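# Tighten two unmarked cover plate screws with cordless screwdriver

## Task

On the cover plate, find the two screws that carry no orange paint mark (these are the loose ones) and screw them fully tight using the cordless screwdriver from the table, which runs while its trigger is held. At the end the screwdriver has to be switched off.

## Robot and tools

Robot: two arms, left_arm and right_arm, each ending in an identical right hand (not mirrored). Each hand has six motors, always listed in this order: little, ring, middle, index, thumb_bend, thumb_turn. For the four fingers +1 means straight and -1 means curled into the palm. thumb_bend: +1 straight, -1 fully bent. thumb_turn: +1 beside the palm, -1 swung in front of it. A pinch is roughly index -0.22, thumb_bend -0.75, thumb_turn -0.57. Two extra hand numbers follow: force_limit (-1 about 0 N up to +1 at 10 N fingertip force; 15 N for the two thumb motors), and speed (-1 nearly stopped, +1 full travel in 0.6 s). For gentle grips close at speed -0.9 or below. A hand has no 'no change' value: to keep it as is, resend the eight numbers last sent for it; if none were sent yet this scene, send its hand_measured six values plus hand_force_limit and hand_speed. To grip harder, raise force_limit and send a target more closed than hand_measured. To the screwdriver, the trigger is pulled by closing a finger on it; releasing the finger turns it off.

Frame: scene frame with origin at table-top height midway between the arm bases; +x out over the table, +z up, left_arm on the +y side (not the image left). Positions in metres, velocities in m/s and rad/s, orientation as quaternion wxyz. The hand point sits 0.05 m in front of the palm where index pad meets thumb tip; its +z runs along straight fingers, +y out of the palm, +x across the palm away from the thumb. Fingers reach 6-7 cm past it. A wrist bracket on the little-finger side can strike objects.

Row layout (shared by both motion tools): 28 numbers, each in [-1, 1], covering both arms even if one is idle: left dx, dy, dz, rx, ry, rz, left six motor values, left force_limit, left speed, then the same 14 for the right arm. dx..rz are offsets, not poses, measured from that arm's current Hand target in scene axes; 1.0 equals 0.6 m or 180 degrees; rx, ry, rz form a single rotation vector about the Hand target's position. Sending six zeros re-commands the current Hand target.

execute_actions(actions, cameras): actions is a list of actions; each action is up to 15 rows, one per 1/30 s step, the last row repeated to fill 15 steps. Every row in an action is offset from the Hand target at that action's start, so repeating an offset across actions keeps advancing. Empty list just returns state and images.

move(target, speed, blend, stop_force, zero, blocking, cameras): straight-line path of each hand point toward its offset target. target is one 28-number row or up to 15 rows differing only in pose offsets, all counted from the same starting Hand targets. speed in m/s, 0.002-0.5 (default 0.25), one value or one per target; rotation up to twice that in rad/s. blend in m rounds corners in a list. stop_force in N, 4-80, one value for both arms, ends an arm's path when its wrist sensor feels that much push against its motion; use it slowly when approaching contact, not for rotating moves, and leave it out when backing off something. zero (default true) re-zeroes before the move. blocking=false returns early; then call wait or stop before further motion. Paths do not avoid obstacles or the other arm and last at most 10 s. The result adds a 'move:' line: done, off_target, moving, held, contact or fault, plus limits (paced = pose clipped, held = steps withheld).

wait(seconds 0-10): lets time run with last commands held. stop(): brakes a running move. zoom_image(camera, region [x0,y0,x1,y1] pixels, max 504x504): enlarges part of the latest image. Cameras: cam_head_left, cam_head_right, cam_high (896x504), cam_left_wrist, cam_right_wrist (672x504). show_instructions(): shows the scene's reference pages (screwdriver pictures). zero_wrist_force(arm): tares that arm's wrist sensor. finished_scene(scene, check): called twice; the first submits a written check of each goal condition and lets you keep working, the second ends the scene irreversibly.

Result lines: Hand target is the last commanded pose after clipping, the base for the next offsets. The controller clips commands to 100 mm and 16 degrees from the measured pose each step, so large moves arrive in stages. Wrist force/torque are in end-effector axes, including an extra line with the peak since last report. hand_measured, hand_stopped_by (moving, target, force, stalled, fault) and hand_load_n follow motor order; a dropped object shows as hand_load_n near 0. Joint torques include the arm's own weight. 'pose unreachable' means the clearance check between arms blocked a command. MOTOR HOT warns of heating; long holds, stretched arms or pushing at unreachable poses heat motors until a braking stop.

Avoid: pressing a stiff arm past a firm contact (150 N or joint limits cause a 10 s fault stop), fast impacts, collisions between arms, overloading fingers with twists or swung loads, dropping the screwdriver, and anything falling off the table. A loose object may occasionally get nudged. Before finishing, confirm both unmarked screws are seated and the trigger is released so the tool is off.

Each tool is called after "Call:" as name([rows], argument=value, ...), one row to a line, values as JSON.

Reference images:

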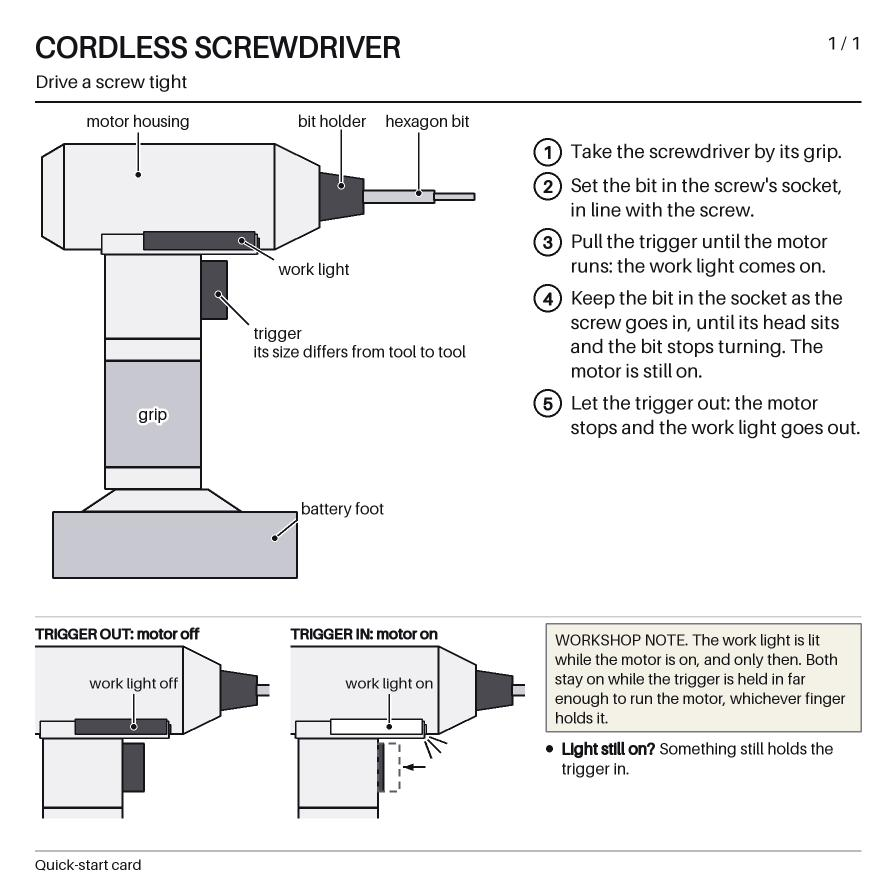

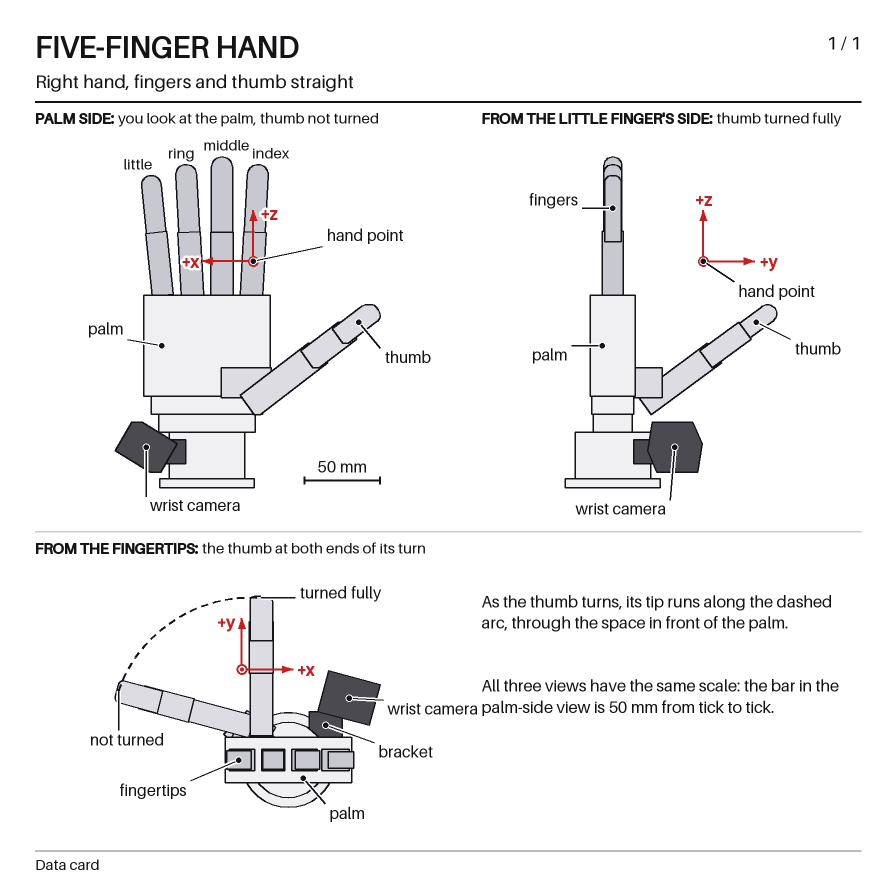

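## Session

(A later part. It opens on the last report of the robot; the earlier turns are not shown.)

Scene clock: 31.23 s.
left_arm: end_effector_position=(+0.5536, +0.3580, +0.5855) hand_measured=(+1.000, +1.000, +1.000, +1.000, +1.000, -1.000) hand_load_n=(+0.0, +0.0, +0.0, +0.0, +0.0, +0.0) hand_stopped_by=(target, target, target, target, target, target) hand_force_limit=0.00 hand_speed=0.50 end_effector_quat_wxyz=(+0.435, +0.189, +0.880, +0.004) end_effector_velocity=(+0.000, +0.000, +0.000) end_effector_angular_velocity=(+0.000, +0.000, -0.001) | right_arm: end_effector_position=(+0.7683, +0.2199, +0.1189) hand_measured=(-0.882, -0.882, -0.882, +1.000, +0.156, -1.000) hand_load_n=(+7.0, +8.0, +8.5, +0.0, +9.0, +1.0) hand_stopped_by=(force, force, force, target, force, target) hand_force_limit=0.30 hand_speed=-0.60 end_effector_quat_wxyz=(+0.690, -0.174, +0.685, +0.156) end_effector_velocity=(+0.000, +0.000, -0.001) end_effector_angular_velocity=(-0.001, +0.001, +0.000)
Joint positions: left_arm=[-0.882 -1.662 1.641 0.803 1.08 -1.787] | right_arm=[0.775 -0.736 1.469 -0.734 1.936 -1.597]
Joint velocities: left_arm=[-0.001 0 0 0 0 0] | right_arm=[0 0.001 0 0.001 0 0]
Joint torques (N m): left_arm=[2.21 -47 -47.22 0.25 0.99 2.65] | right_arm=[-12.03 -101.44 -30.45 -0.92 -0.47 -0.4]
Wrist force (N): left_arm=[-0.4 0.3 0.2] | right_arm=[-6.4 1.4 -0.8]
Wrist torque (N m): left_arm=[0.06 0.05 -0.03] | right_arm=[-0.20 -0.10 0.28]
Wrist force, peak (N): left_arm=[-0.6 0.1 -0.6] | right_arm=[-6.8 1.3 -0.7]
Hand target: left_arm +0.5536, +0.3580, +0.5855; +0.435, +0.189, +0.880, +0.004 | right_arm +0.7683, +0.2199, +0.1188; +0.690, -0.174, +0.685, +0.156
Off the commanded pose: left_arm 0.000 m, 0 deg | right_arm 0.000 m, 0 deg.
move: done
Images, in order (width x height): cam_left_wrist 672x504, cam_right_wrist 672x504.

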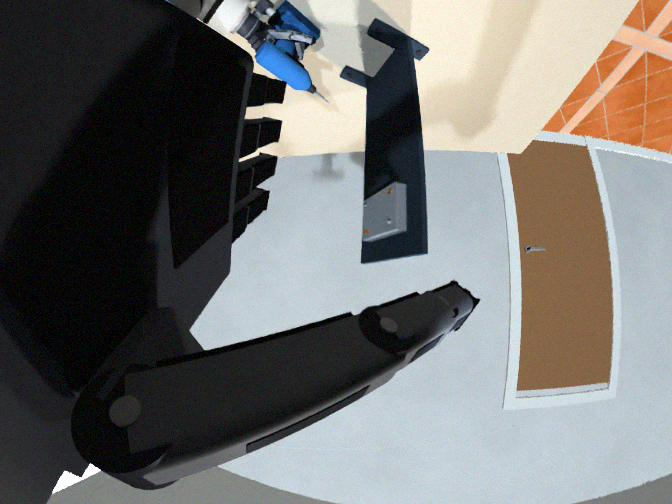

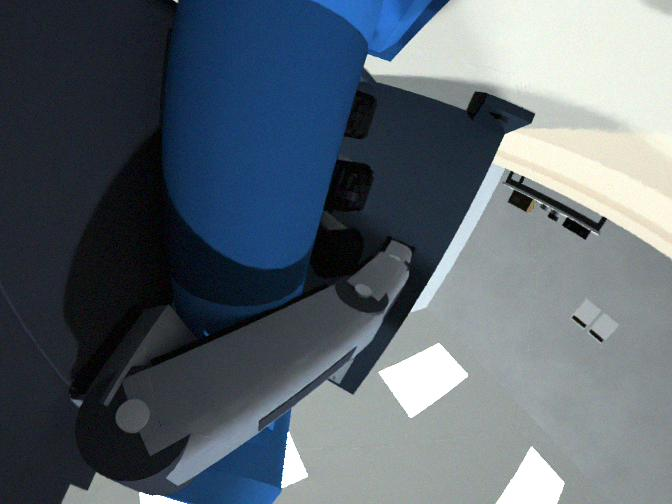

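Call:
move(target=[0,0,0,0,0,0,1,1,1,1,1,-1,0,0.5,0,0,0,0,0,0,-1,-1,-1,1,-1,-1,0.5,-0.6], cameras=[])

Call:
move(target=[0,0,0,0,0,0,1,1,1,1,1,-1,0,0.5,0,0,0.1,0,0,0,-1,-1,-1,1,-1,-1,0.5,-0.6], speed=0.04, cameras=["cam_right_wrist","cam_left_wrist","cam_high"])

Call:
zoom_image(camera="cam_left_wrist", region=[210, 0, 350, 110])

Scene clock: 32.13 s.
left_arm: end_effector_position=(+0.5536, +0.3580, +0.5855) hand_measured=(+1.000, +1.000, +1.000, +1.000, +1.000, -1.000) hand_load_n=(+0.0, +0.0, +0.0, +0.0, +0.0, +0.0) hand_stopped_by=(target, target, target, target, target, target) hand_force_limit=0.00 hand_speed=0.50 end_effector_quat_wxyz=(+0.435, +0.189, +0.880, +0.004) end_effector_velocity=(+0.000, +0.000, +0.000) end_effector_angular_velocity=(+0.001, +0.000, +0.000) | right_arm: end_effector_position=(+0.7683, +0.2199, +0.1189) hand_measured=(-0.894, -0.882, -0.882, +1.000, +0.126, -1.000) hand_load_n=(+13.5, +8.0, +8.0, +0.0, +11.0, +1.5) hand_stopped_by=(force, force, force, target, force, target) hand_force_limit=0.50 hand_speed=-0.60 end_effector_quat_wxyz=(+0.690, -0.174, +0.685, +0.156) end_effector_velocity=(+0.000, +0.000, +0.001) end_effector_angular_velocity=(+0.001, -0.001, +0.000)
Joint positions: left_arm=[-0.882 -1.662 1.641 0.803 1.08 -1.787] | right_arm=[0.775 -0.736 1.469 -0.734 1.936 -1.597]
Joint velocities: left_arm=[0 0 0 0 0 0] | right_arm=[0 -0.001 0 -0.001 0 0]
Joint torques (N m): left_arm=[-1.89 -44.23 -46.85 0.27 0.38 3.28] | right_arm=[-12.87 -91.84 -21.73 2.52 -0.49 -0.49]
Wrist force (N): left_arm=[-0.4 0.0 -0.3] | right_arm=[-7.8 1.9 0.9]
Wrist torque (N m): left_arm=[0.04 0.06 -0.04] | right_arm=[-0.19 -0.30 0.36]
Wrist force, peak (N): left_arm=[-0.5 0.7 -0.1] | right_arm=[-7.8 1.9 0.9]
Hand target: left_arm +0.5536, +0.3580, +0.5855; +0.435, +0.189, +0.880, +0.004 | right_arm +0.7683, +0.2199, +0.1188; +0.690, -0.174, +0.685, +0.156
Off the commanded pose: left_arm 0.000 m, 0 deg | right_arm 0.000 m, 0 deg.
move: done
No camera images: "cameras" was empty.

Scene clock: 33.90 s.
left_arm: end_effector_position=(+0.5536, +0.3580, +0.5855) hand_measured=(+1.000, +1.000, +1.000, +1.000, +1.000, -1.000) hand_load_n=(+0.0, +0.0, +0.0, +0.0, +0.0, -0.5) hand_stopped_by=(target, target, target, target, target, target) hand_force_limit=0.00 hand_speed=0.50 end_effector_quat_wxyz=(+0.435, +0.189, +0.880, +0.004) end_effector_velocity=(+0.000, +0.000, +0.000) end_effector_angular_velocity=(+0.000, +0.000, -0.001) | right_arm: end_effector_position=(+0.7683, +0.2198, +0.1790) hand_measured=(-0.894, -0.882, -0.882, +1.000, +0.128, -1.000) hand_load_n=(+6.5, +4.5, +8.0, +0.0, +10.0, +1.5) hand_stopped_by=(force, force, force, target, force, target) hand_force_limit=0.50 hand_speed=-0.60 end_effector_quat_wxyz=(+0.690, -0.174, +0.685, +0.156) end_effector_velocity=(+0.000, +0.000, -0.004) end_effector_angular_velocity=(+0.000, +0.001, +0.000)
Joint positions: left_arm=[-0.882 -1.662 1.641 0.803 1.08 -1.787] | right_arm=[0.775 -0.799 1.459 -0.661 1.936 -1.597]
Joint velocities: left_arm=[0 0 0 0 0.001 0.001] | right_arm=[0 0.004 0 -0.003 0 0]
Joint torques (N m): left_arm=[1.25 -46.68 -45.39 0.71 0.69 2.82] | right_arm=[-14.7 -106.39 -38.81 -6.48 -0.93 -0.95]
Wrist force (N): left_arm=[0.0 -0.1 0.0] | right_arm=[10.4 0.2 -0.2]
Wrist torque (N m): left_arm=[0.01 0.00 -0.01] | right_arm=[-0.18 -0.39 0.12]
Wrist force, peak (N): left_arm=[0.2 0.3 -0.6] | right_arm=[10.9 0.2 0.3]
Hand target: left_arm +0.5536, +0.3580, +0.5855; +0.435, +0.189, +0.880, +0.004 | right_arm +0.7683, +0.2198, +0.1788; +0.690, -0.174, +0.685, +0.156
Off the commanded pose: left_arm 0.000 m, 0 deg | right_arm 0.000 m, 0 deg.
move: done
Images, in order (width x height): cam_high 896x504, cam_left_wrist 672x504, cam_right_wrist 672x504.

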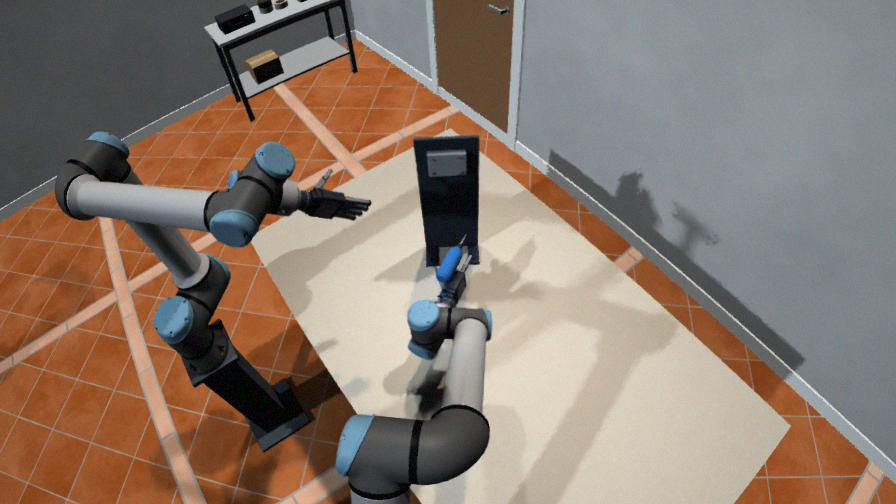

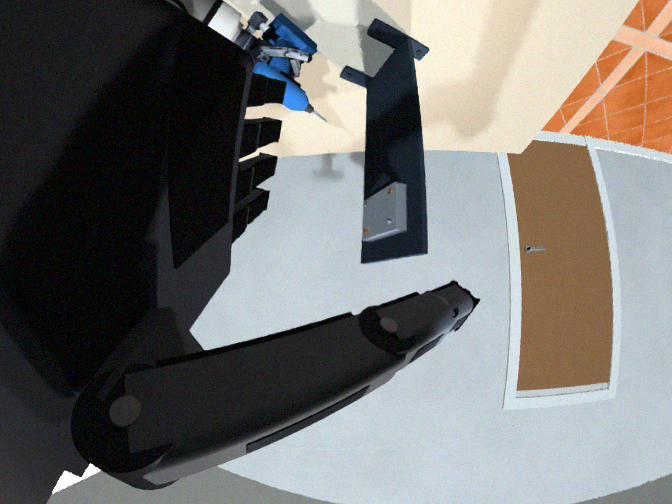

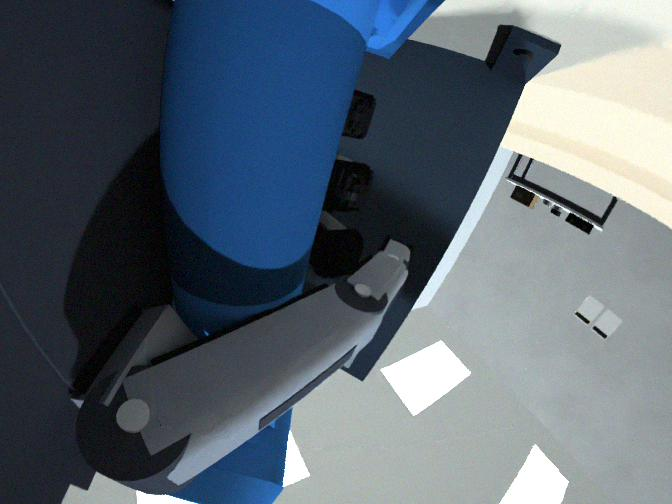

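Scaled by 3.600 from the camera's 672x504 image, which has a finer 960x720 frame.

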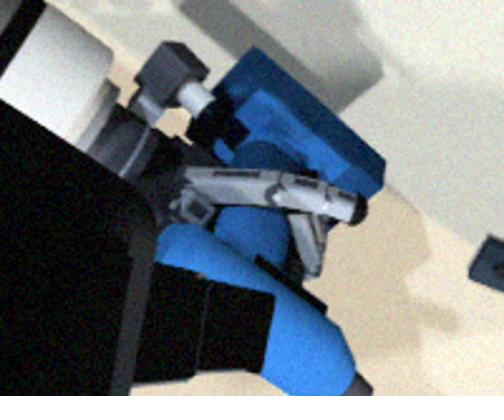

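Call:
move([
  [0,0,0,0,0,0,1,1,1,1,1,-1,0,0.5,0,0,0.3,0,0,0,-1,-1,-1,-0.5,-1,-1,0.5,-0.6],
  [0,0,0,0,0,0,1,1,1,1,1,-1,0,0.5,0.058,0.107,0.3,0,0,0.147,-1,-1,-1,-0.5,-1,-1,0.5,-0.6],
], speed=0.12, blend=[0.02,0])

Call:
zoom_image(camera="cam_left_wrist", region=[260, 60, 440, 280])

Scene clock: 38.30 s.
left_arm: end_effector_position=(+0.5536, +0.3580, +0.5855) hand_measured=(+1.000, +1.000, +1.000, +1.000, +1.000, -1.000) hand_load_n=(+0.0, -0.5, +0.0, +0.0, +0.0, -0.5) hand_stopped_by=(target, target, target, target, target, target) hand_force_limit=0.00 hand_speed=0.50 end_effector_quat_wxyz=(+0.435, +0.189, +0.880, +0.004) end_effector_velocity=(+0.000, +0.000, +0.000) end_effector_angular_velocity=(+0.001, +0.000, -0.002) | right_arm: end_effector_position=(+0.8032, +0.2839, +0.3587) hand_measured=(-0.894, -0.882, -0.882, -0.500, +0.128, -1.000) hand_load_n=(+6.5, +5.0, +8.0, +0.0, +10.5, +1.5) hand_stopped_by=(force, force, force, target, force, target) hand_force_limit=0.50 hand_speed=-0.60 end_effector_quat_wxyz=(+0.636, -0.326, +0.627, +0.310) end_effector_velocity=(+0.000, +0.000, +0.000) end_effector_angular_velocity=(+0.000, +0.000, +0.001)
Joint positions: left_arm=[-0.882 -1.662 1.641 0.803 1.08 -1.787] | right_arm=[0.662 -0.842 1.179 -0.338 1.362 -1.596]
Joint velocities: left_arm=[0 0 0 0 0.001 0.002] | right_arm=[0 0 0 0 -0.001 0]
Joint torques (N m): left_arm=[1.32 -48.39 -44.86 1.42 0.8 2.85] | right_arm=[15.7 -122.94 -47.75 -6.69 -0.27 0.26]
Wrist force (N): left_arm=[-0.1 0.2 -0.1] | right_arm=[10.0 0.1 0.0]
Wrist torque (N m): left_arm=[0.07 0.01 -0.01] | right_arm=[-0.21 -0.37 0.09]
Wrist force, peak (N): left_arm=[-0.6 0.5 0.2] | right_arm=[13.0 0.1 -0.4]
Hand target: left_arm +0.5536, +0.3580, +0.5855; +0.435, +0.189, +0.880, +0.004 | right_arm +0.8031, +0.2840, +0.3588; +0.636, -0.326, +0.627, +0.310
Off the commanded pose: left_arm 0.000 m, 0 deg | right_arm 0.000 m, 0 deg.
move: done

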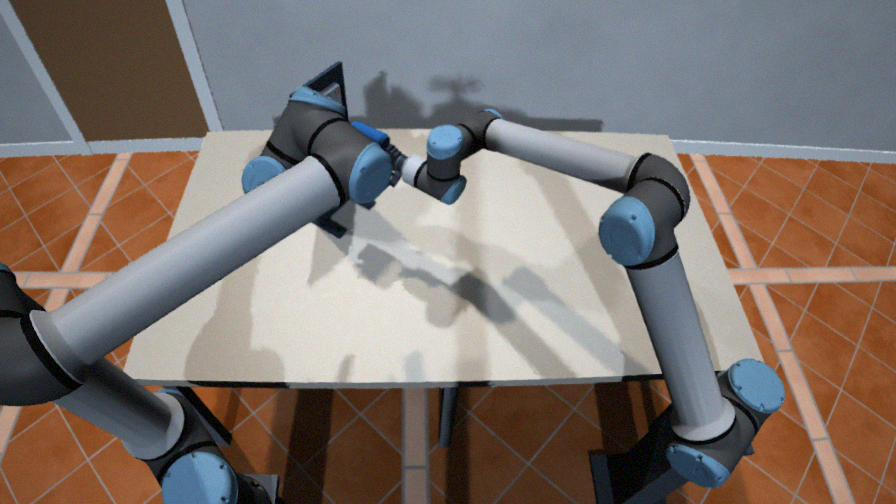

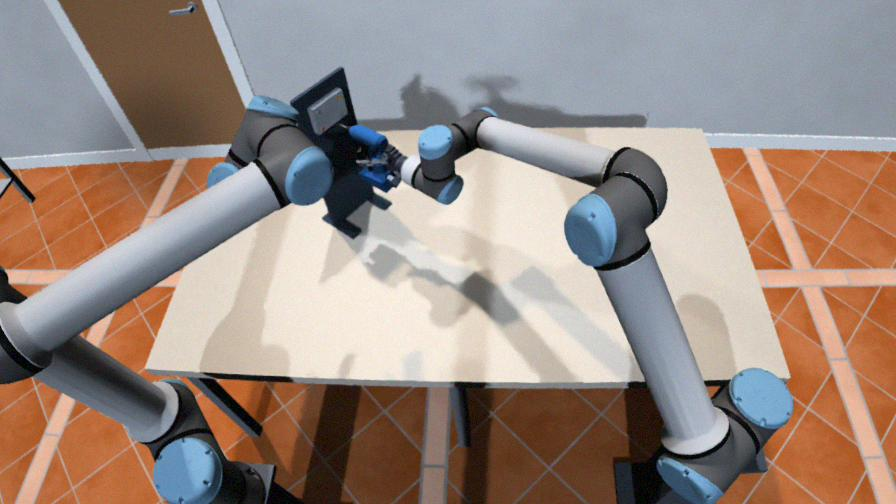

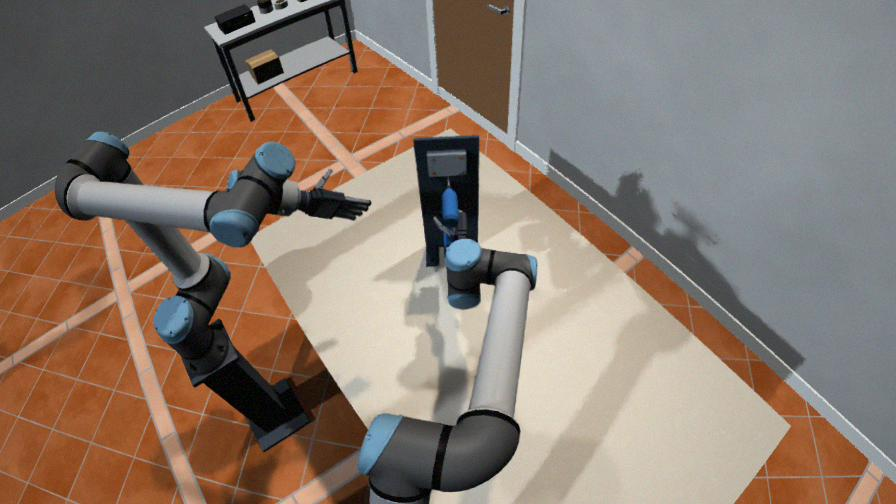

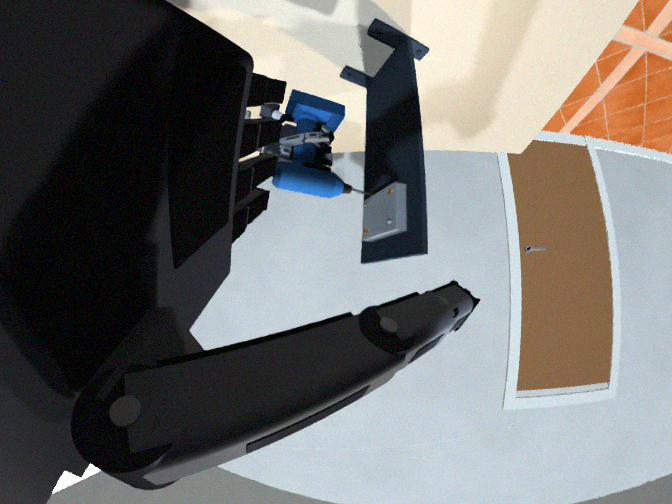

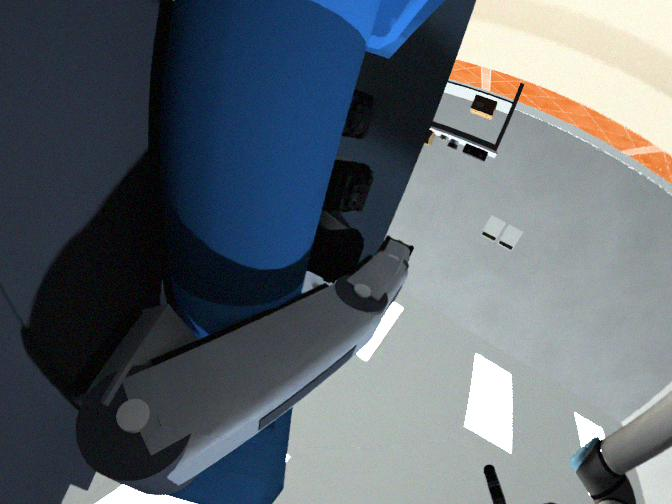

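Scaled by 2.291 from the camera's 672x504 image, which has a finer 960x720 frame.

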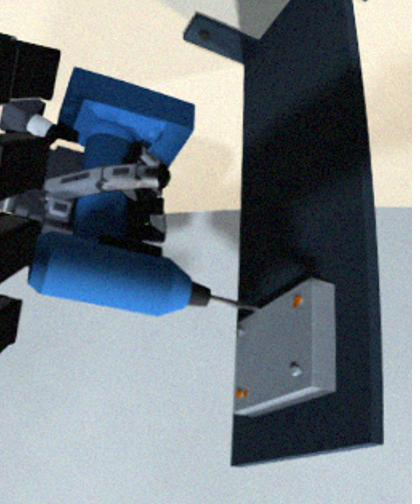

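Call:
move(target=[0,0,0,0,0,0,1,1,1,1,1,-1,0,0.5,0,0,0,0,0,0,-1,-1,-1,-0.9,-1,-1,0.5,-0.6], cameras=["cam_left_wrist","cam_high","cam_head_right"])

Call:
zoom_image(camera="cam_left_wrist", region=[260, 90, 420, 250])

Call:
zoom_image(camera="cam_head_right", region=[280, 60, 420, 200])

Call:
zoom_image(camera="cam_high", region=[390, 120, 510, 260])

Scene clock: 39.30 s.
left_arm: end_effector_position=(+0.5536, +0.3580, +0.5855) hand_measured=(+1.000, +1.000, +1.000, +1.000, +1.000, -1.000) hand_load_n=(+0.0, +0.0, +0.0, +0.0, +0.0, -0.5) hand_stopped_by=(target, target, target, target, target, target) hand_force_limit=0.00 hand_speed=0.50 end_effector_quat_wxyz=(+0.435, +0.189, +0.880, +0.004) end_effector_velocity=(+0.000, +0.000, +0.000) end_effector_angular_velocity=(+0.000, +0.000, +0.001) | right_arm: end_effector_position=(+0.8031, +0.2840, +0.3588) hand_measured=(-0.894, -0.882, -0.882, -0.784, +0.128, -1.000) hand_load_n=(+6.5, +5.0, +8.0, +7.5, +10.5, +1.5) hand_stopped_by=(force, force, force, force, force, target) hand_force_limit=0.50 hand_speed=-0.60 end_effector_quat_wxyz=(+0.636, -0.326, +0.627, +0.310) end_effector_velocity=(+0.000, +0.000, +0.001) end_effector_angular_velocity=(+0.000, +0.000, +0.000)
Joint positions: left_arm=[-0.882 -1.662 1.641 0.803 1.08 -1.787] | right_arm=[0.663 -0.842 1.179 -0.338 1.362 -1.596]
Joint velocities: left_arm=[0 0 0 0 0 -0.001] | right_arm=[0 -0.001 0 0.001 0 0]
Joint torques (N m): left_arm=[4.01 -47.18 -44.26 1.41 0.77 2.51] | right_arm=[13.64 -129.45 -53.62 -6.3 -1.51 -0.34]
Wrist force (N): left_arm=[-0.2 -0.3 -0.3] | right_arm=[9.8 0.1 -0.1]
Wrist torque (N m): left_arm=[0.00 0.03 -0.03] | right_arm=[-0.21 -0.33 0.08]
Wrist force, peak (N): left_arm=[-0.6 0.3 -0.5] | right_arm=[10.3 0.1 0.1]
Hand target: left_arm +0.5536, +0.3580, +0.5855; +0.435, +0.189, +0.880, +0.004 | right_arm +0.8031, +0.2840, +0.3588; +0.636, -0.326, +0.627, +0.310
Off the commanded pose: left_arm 0.000 m, 0 deg | right_arm 0.000 m, 0 deg.
move: done
Images, in order (width x height): cam_head_right 896x504, cam_high 896x504, cam_left_wrist 672x504.

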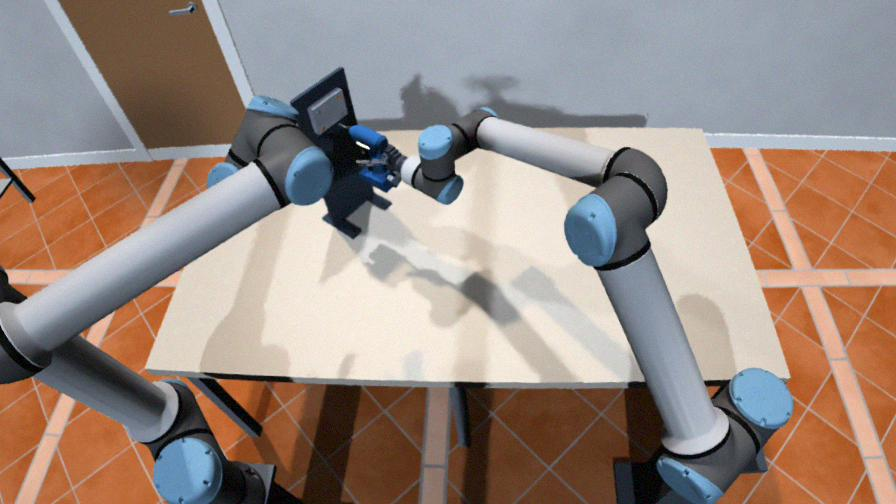

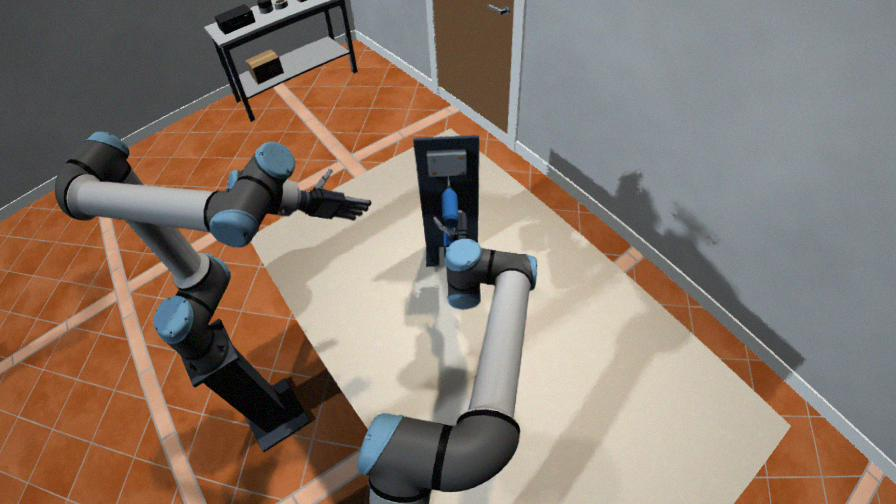

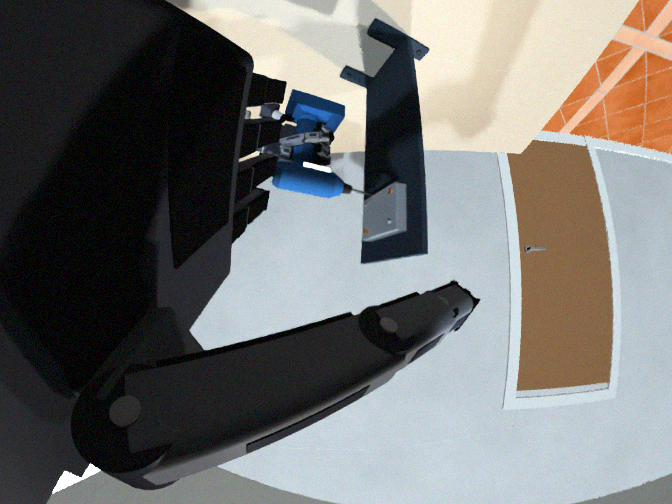

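Scaled by 3.150 from the camera's 672x504 image, which has a finer 960x720 frame.

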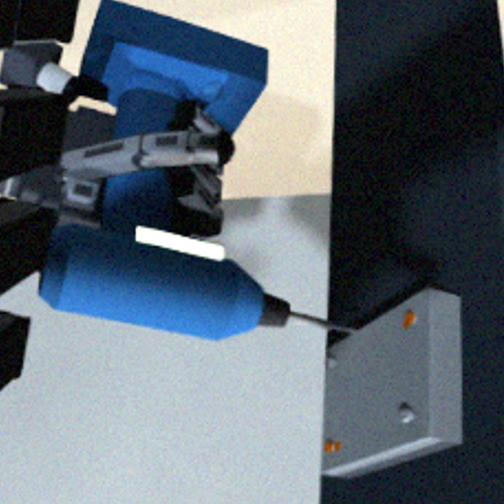

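Scaled by 3.600.

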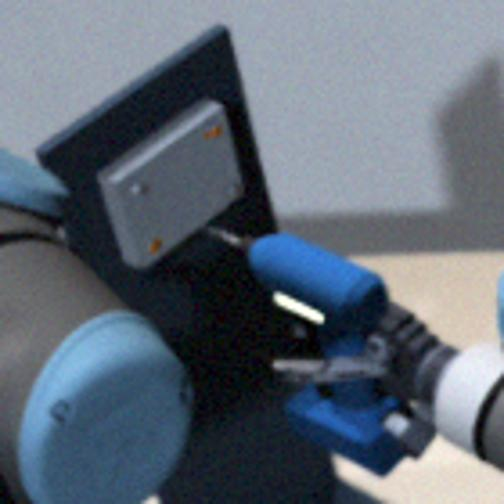

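Scaled by 3.600.

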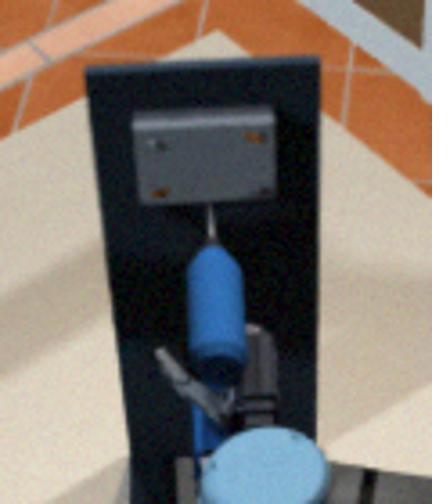

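Call:
move(target=[0,0,0,0,0,0,1,1,1,1,1,-1,0,0.5,-0.0788,0.0168,0.1,0,0,0,-1,-1,-1,-0.5,-1,-1,0.5,-0.6], speed=0.08, cameras=["cam_left_wrist","cam_high","cam_head_right"])

Call:
zoom_image(camera="cam_left_wrist", region=[300, 140, 440, 280])

Call:
zoom_image(camera="cam_head_right", region=[280, 60, 380, 160])

Call:
zoom_image(camera="cam_high", region=[400, 120, 500, 220])

Scene clock: 41.57 s.
left_arm: end_effector_position=(+0.5536, +0.3580, +0.5855) hand_measured=(+1.000, +1.000, +1.000, +1.000, +1.000, -1.000) hand_load_n=(+0.0, +0.0, +0.0, +0.0, +0.0, +0.0) hand_stopped_by=(target, target, target, target, target, target) hand_force_limit=0.00 hand_speed=0.50 end_effector_quat_wxyz=(+0.435, +0.189, +0.880, +0.004) end_effector_velocity=(+0.000, +0.000, +0.000) end_effector_angular_velocity=(+0.001, +0.000, -0.001) | right_arm: end_effector_position=(+0.7556, +0.2941, +0.4188) hand_measured=(-0.894, -0.882, -0.882, -0.500, +0.128, -1.000) hand_load_n=(+6.5, +5.0, +8.0, +0.0, +10.0, +1.5) hand_stopped_by=(force, force, force, target, force, target) hand_force_limit=0.50 hand_speed=-0.60 end_effector_quat_wxyz=(+0.636, -0.326, +0.627, +0.310) end_effector_velocity=(+0.002, +0.000, -0.001) end_effector_angular_velocity=(+0.002, -0.003, +0.000)
Joint positions: left_arm=[-0.882 -1.662 1.641 0.803 1.08 -1.787] | right_arm=[0.705 -0.909 1.184 -0.275 1.404 -1.597]
Joint velocities: left_arm=[0 0 0 0 0 0.001] | right_arm=[-0.002 0.002 0 -0.006 -0.003 0]
Joint torques (N m): left_arm=[5.85 -47.84 -44.52 1.65 0.39 2.79] | right_arm=[-10.61 -106.38 -54.15 -6.46 -1.34 -1.6]
Wrist force (N): left_arm=[-0.1 -0.1 -0.4] | right_arm=[10.0 0.0 0.2]
Wrist torque (N m): left_arm=[0.04 0.02 -0.01] | right_arm=[-0.21 -0.37 0.09]
Wrist force, peak (N): left_arm=[-0.5 0.6 -0.5] | right_arm=[11.4 -1.2 0.6]
Hand target: left_arm +0.5536, +0.3580, +0.5855; +0.435, +0.189, +0.880, +0.004 | right_arm +0.7558, +0.2940, +0.4188; +0.636, -0.326, +0.627, +0.310
Off the commanded pose: left_arm 0.000 m, 0 deg | right_arm 0.000 m, 0 deg.
move: done
Images, in order (width x height): cam_head_right 896x504, cam_high 896x504, cam_left_wrist 672x504.

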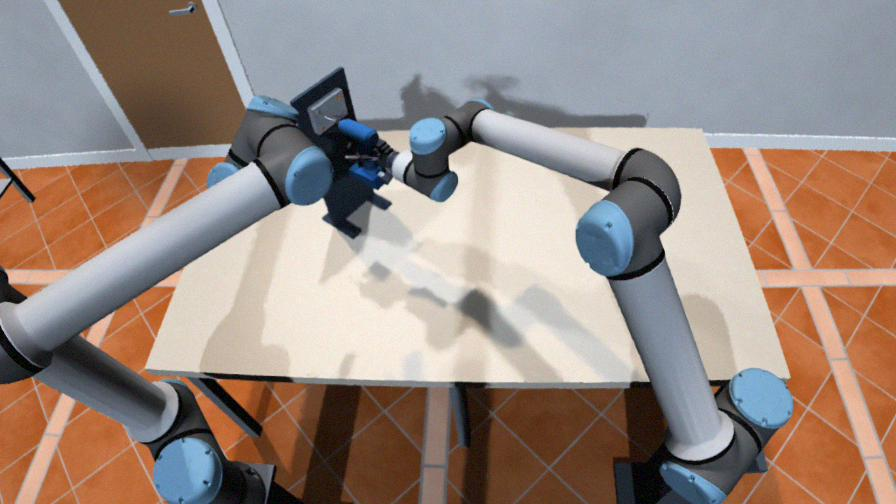

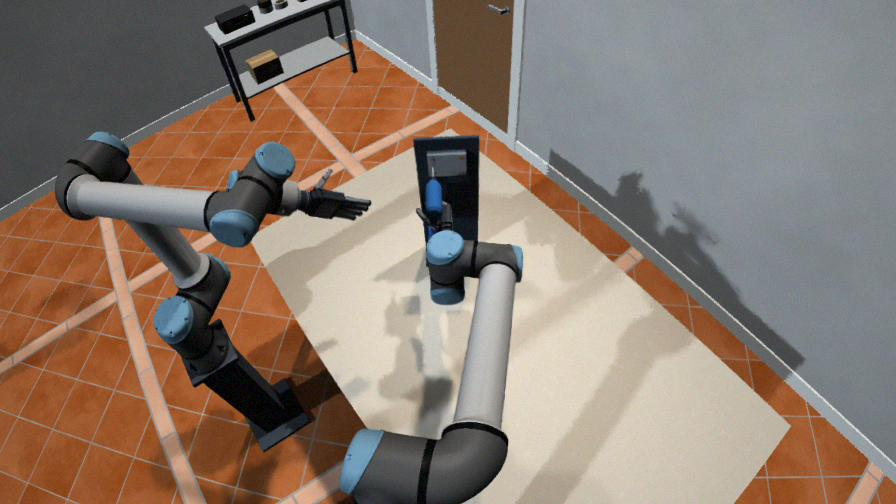

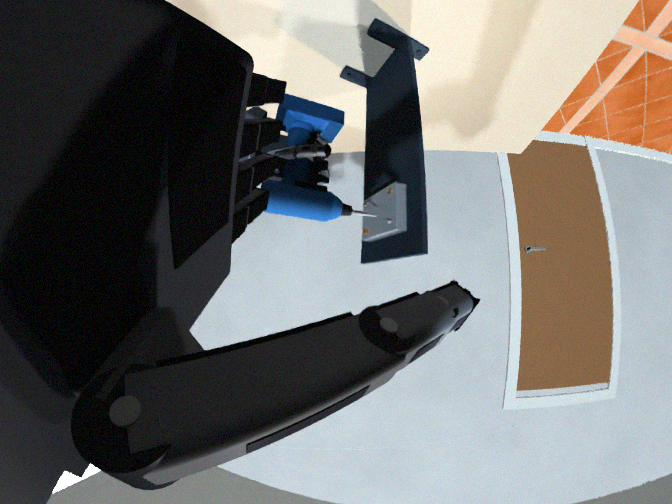

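Scaled by 3.600 from the camera's 672x504 image, which has a finer 960x720 frame.

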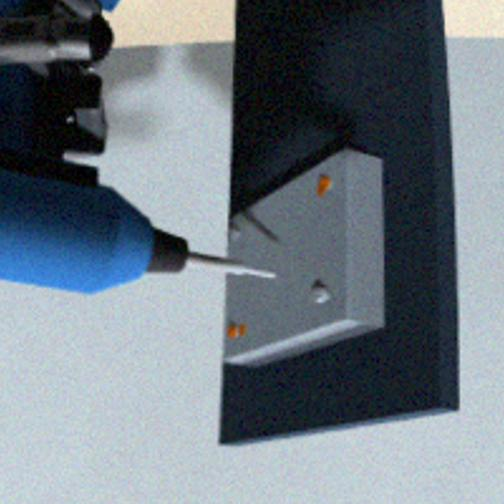

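Scaled by 5.040.

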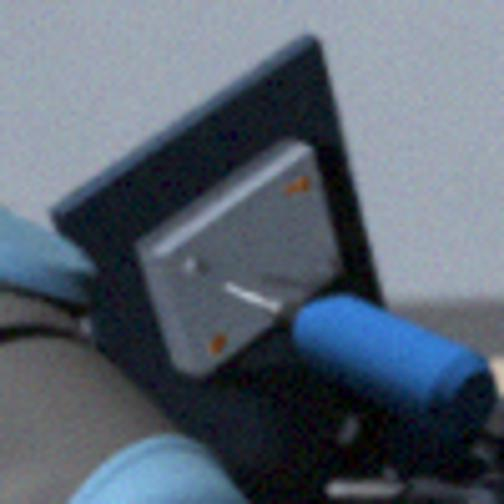

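Scaled by 5.040.

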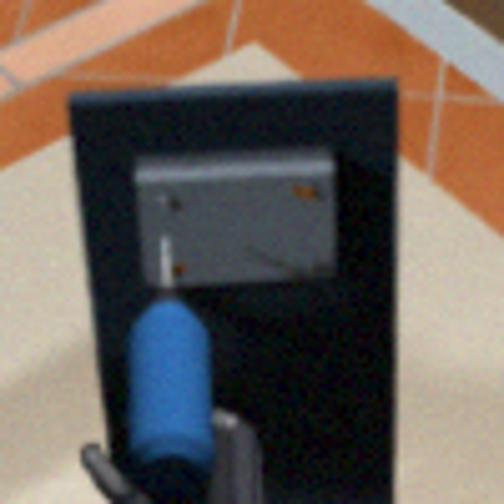

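Call:
move(target=[0,0,0,0,0,0,1,1,1,1,1,-1,0,0.5,0.0188,0.0172,0.0025,0,0,0,-1,-1,-1,-0.5,-1,-1,0.5,-0.6], speed=0.04, stop_force=5, cameras=["cam_left_wrist","cam_high","cam_head_right"])

Call:
zoom_image(camera="cam_left_wrist", region=[340, 160, 420, 240])

Call:
zoom_image(camera="cam_head_right", region=[290, 70, 370, 150])

Call:
zoom_image(camera="cam_high", region=[410, 130, 490, 210])

Scene clock: 43.57 s.
left_arm: end_effector_position=(+0.5536, +0.3580, +0.5855) hand_measured=(+1.000, +1.000, +1.000, +1.000, +1.000, -1.000) hand_load_n=(+0.0, +0.0, +0.0, +0.0, +0.0, -0.5) hand_stopped_by=(target, target, target, target, target, target) hand_force_limit=0.00 hand_speed=0.50 end_effector_quat_wxyz=(+0.435, +0.189, +0.880, +0.004) end_effector_velocity=(+0.000, +0.000, +0.000) end_effector_angular_velocity=(+0.000, +0.000, -0.001) | right_arm: end_effector_position=(+0.7671, +0.3043, +0.4203) hand_measured=(-0.894, -0.882, -0.882, -0.500, +0.128, -1.000) hand_load_n=(+6.5, +5.0, +8.0, +0.0, +10.0, +1.5) hand_stopped_by=(force, force, force, target, force, target) hand_force_limit=0.50 hand_speed=-0.60 end_effector_quat_wxyz=(+0.636, -0.326, +0.627, +0.310) end_effector_velocity=(+0.000, +0.000, -0.002) end_effector_angular_velocity=(-0.001, +0.001, +0.000)
Joint positions: left_arm=[-0.882 -1.662 1.641 0.803 1.08 -1.787] | right_arm=[0.704 -0.884 1.138 -0.255 1.403 -1.597]
Joint velocities: left_arm=[0 -0.001 0 0 0 0] | right_arm=[0 0.001 0 0 0 0]
Joint torques (N m): left_arm=[6.79 -48.76 -42.64 1.76 0.77 2.62] | right_arm=[-6.94 -126.73 -44.8 -6.52 -0.77 -0.85]
Wrist force (N): left_arm=[-0.5 -0.6 0.0] | right_arm=[10.1 -0.2 0.3]
Wrist torque (N m): left_arm=[-0.07 0.07 -0.06] | right_arm=[-0.26 -0.38 0.08]
Wrist force, peak (N): left_arm=[-0.5 -0.6 0.0] | right_arm=[10.4 0.0 -0.1]
Hand target: left_arm +0.5536, +0.3580, +0.5855; +0.435, +0.189, +0.880, +0.004 | right_arm +0.7671, +0.3043, +0.4203; +0.636, -0.326, +0.627, +0.310
Off the commanded pose: left_arm 0.000 m, 0 deg | right_arm 0.000 m, 0 deg.
move: done
Images, in order (width x height): cam_head_right 896x504, cam_high 896x504, cam_left_wrist 672x504.

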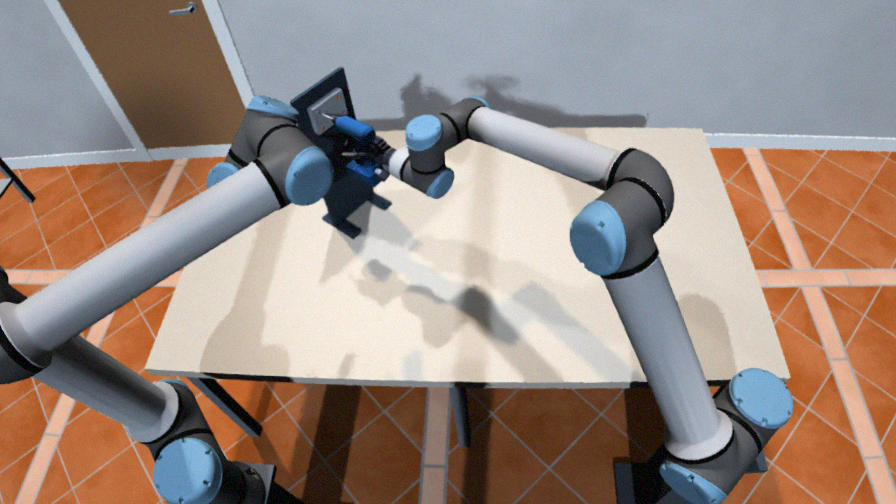

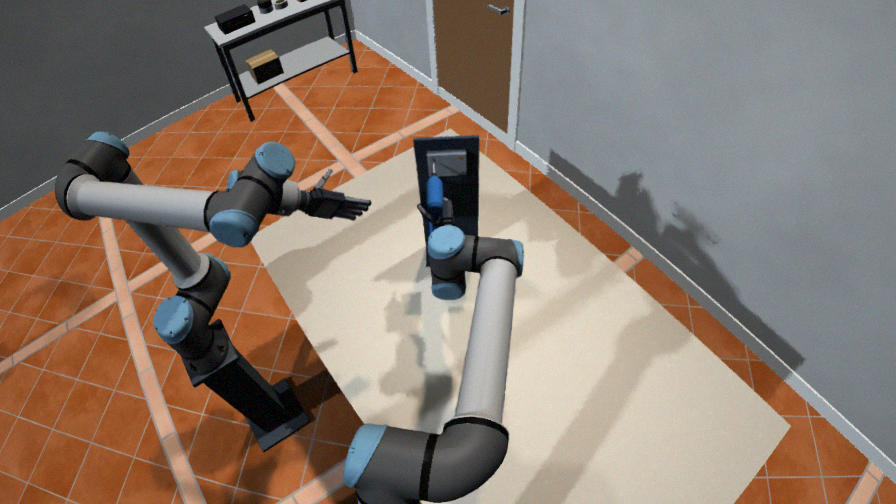

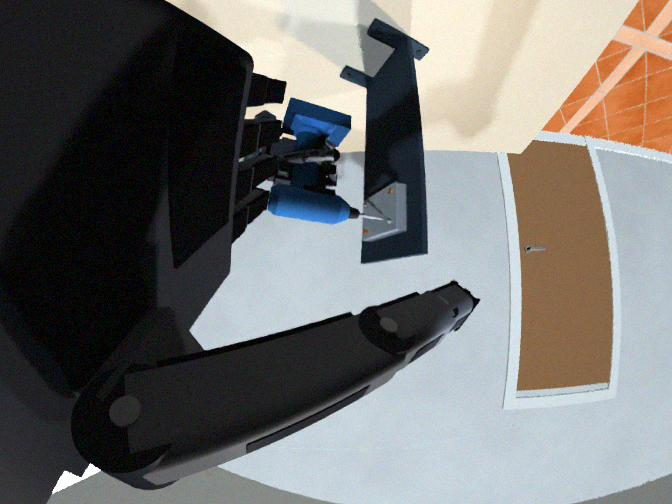

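Scaled by 6.300 from the camera's 672x504 image, which has a finer 960x720 frame.

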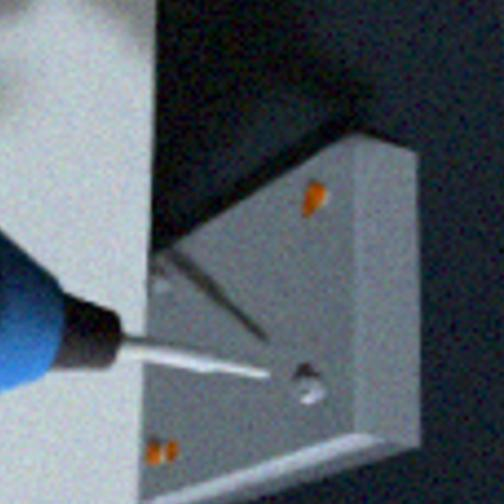

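Scaled by 6.300.

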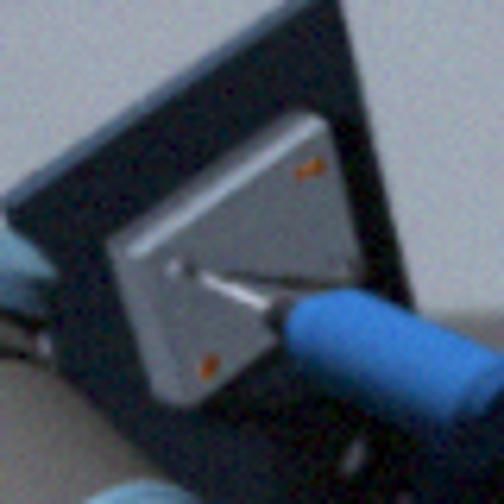

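Scaled by 6.300.

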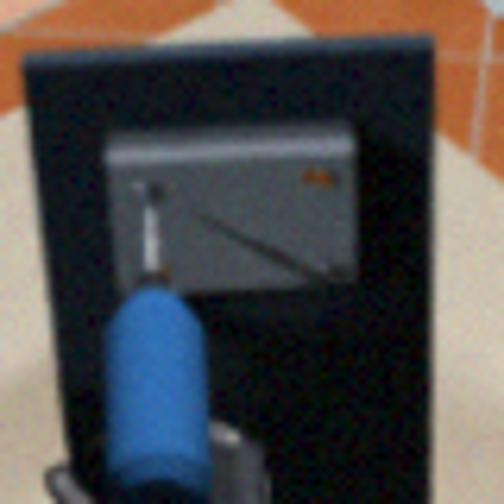

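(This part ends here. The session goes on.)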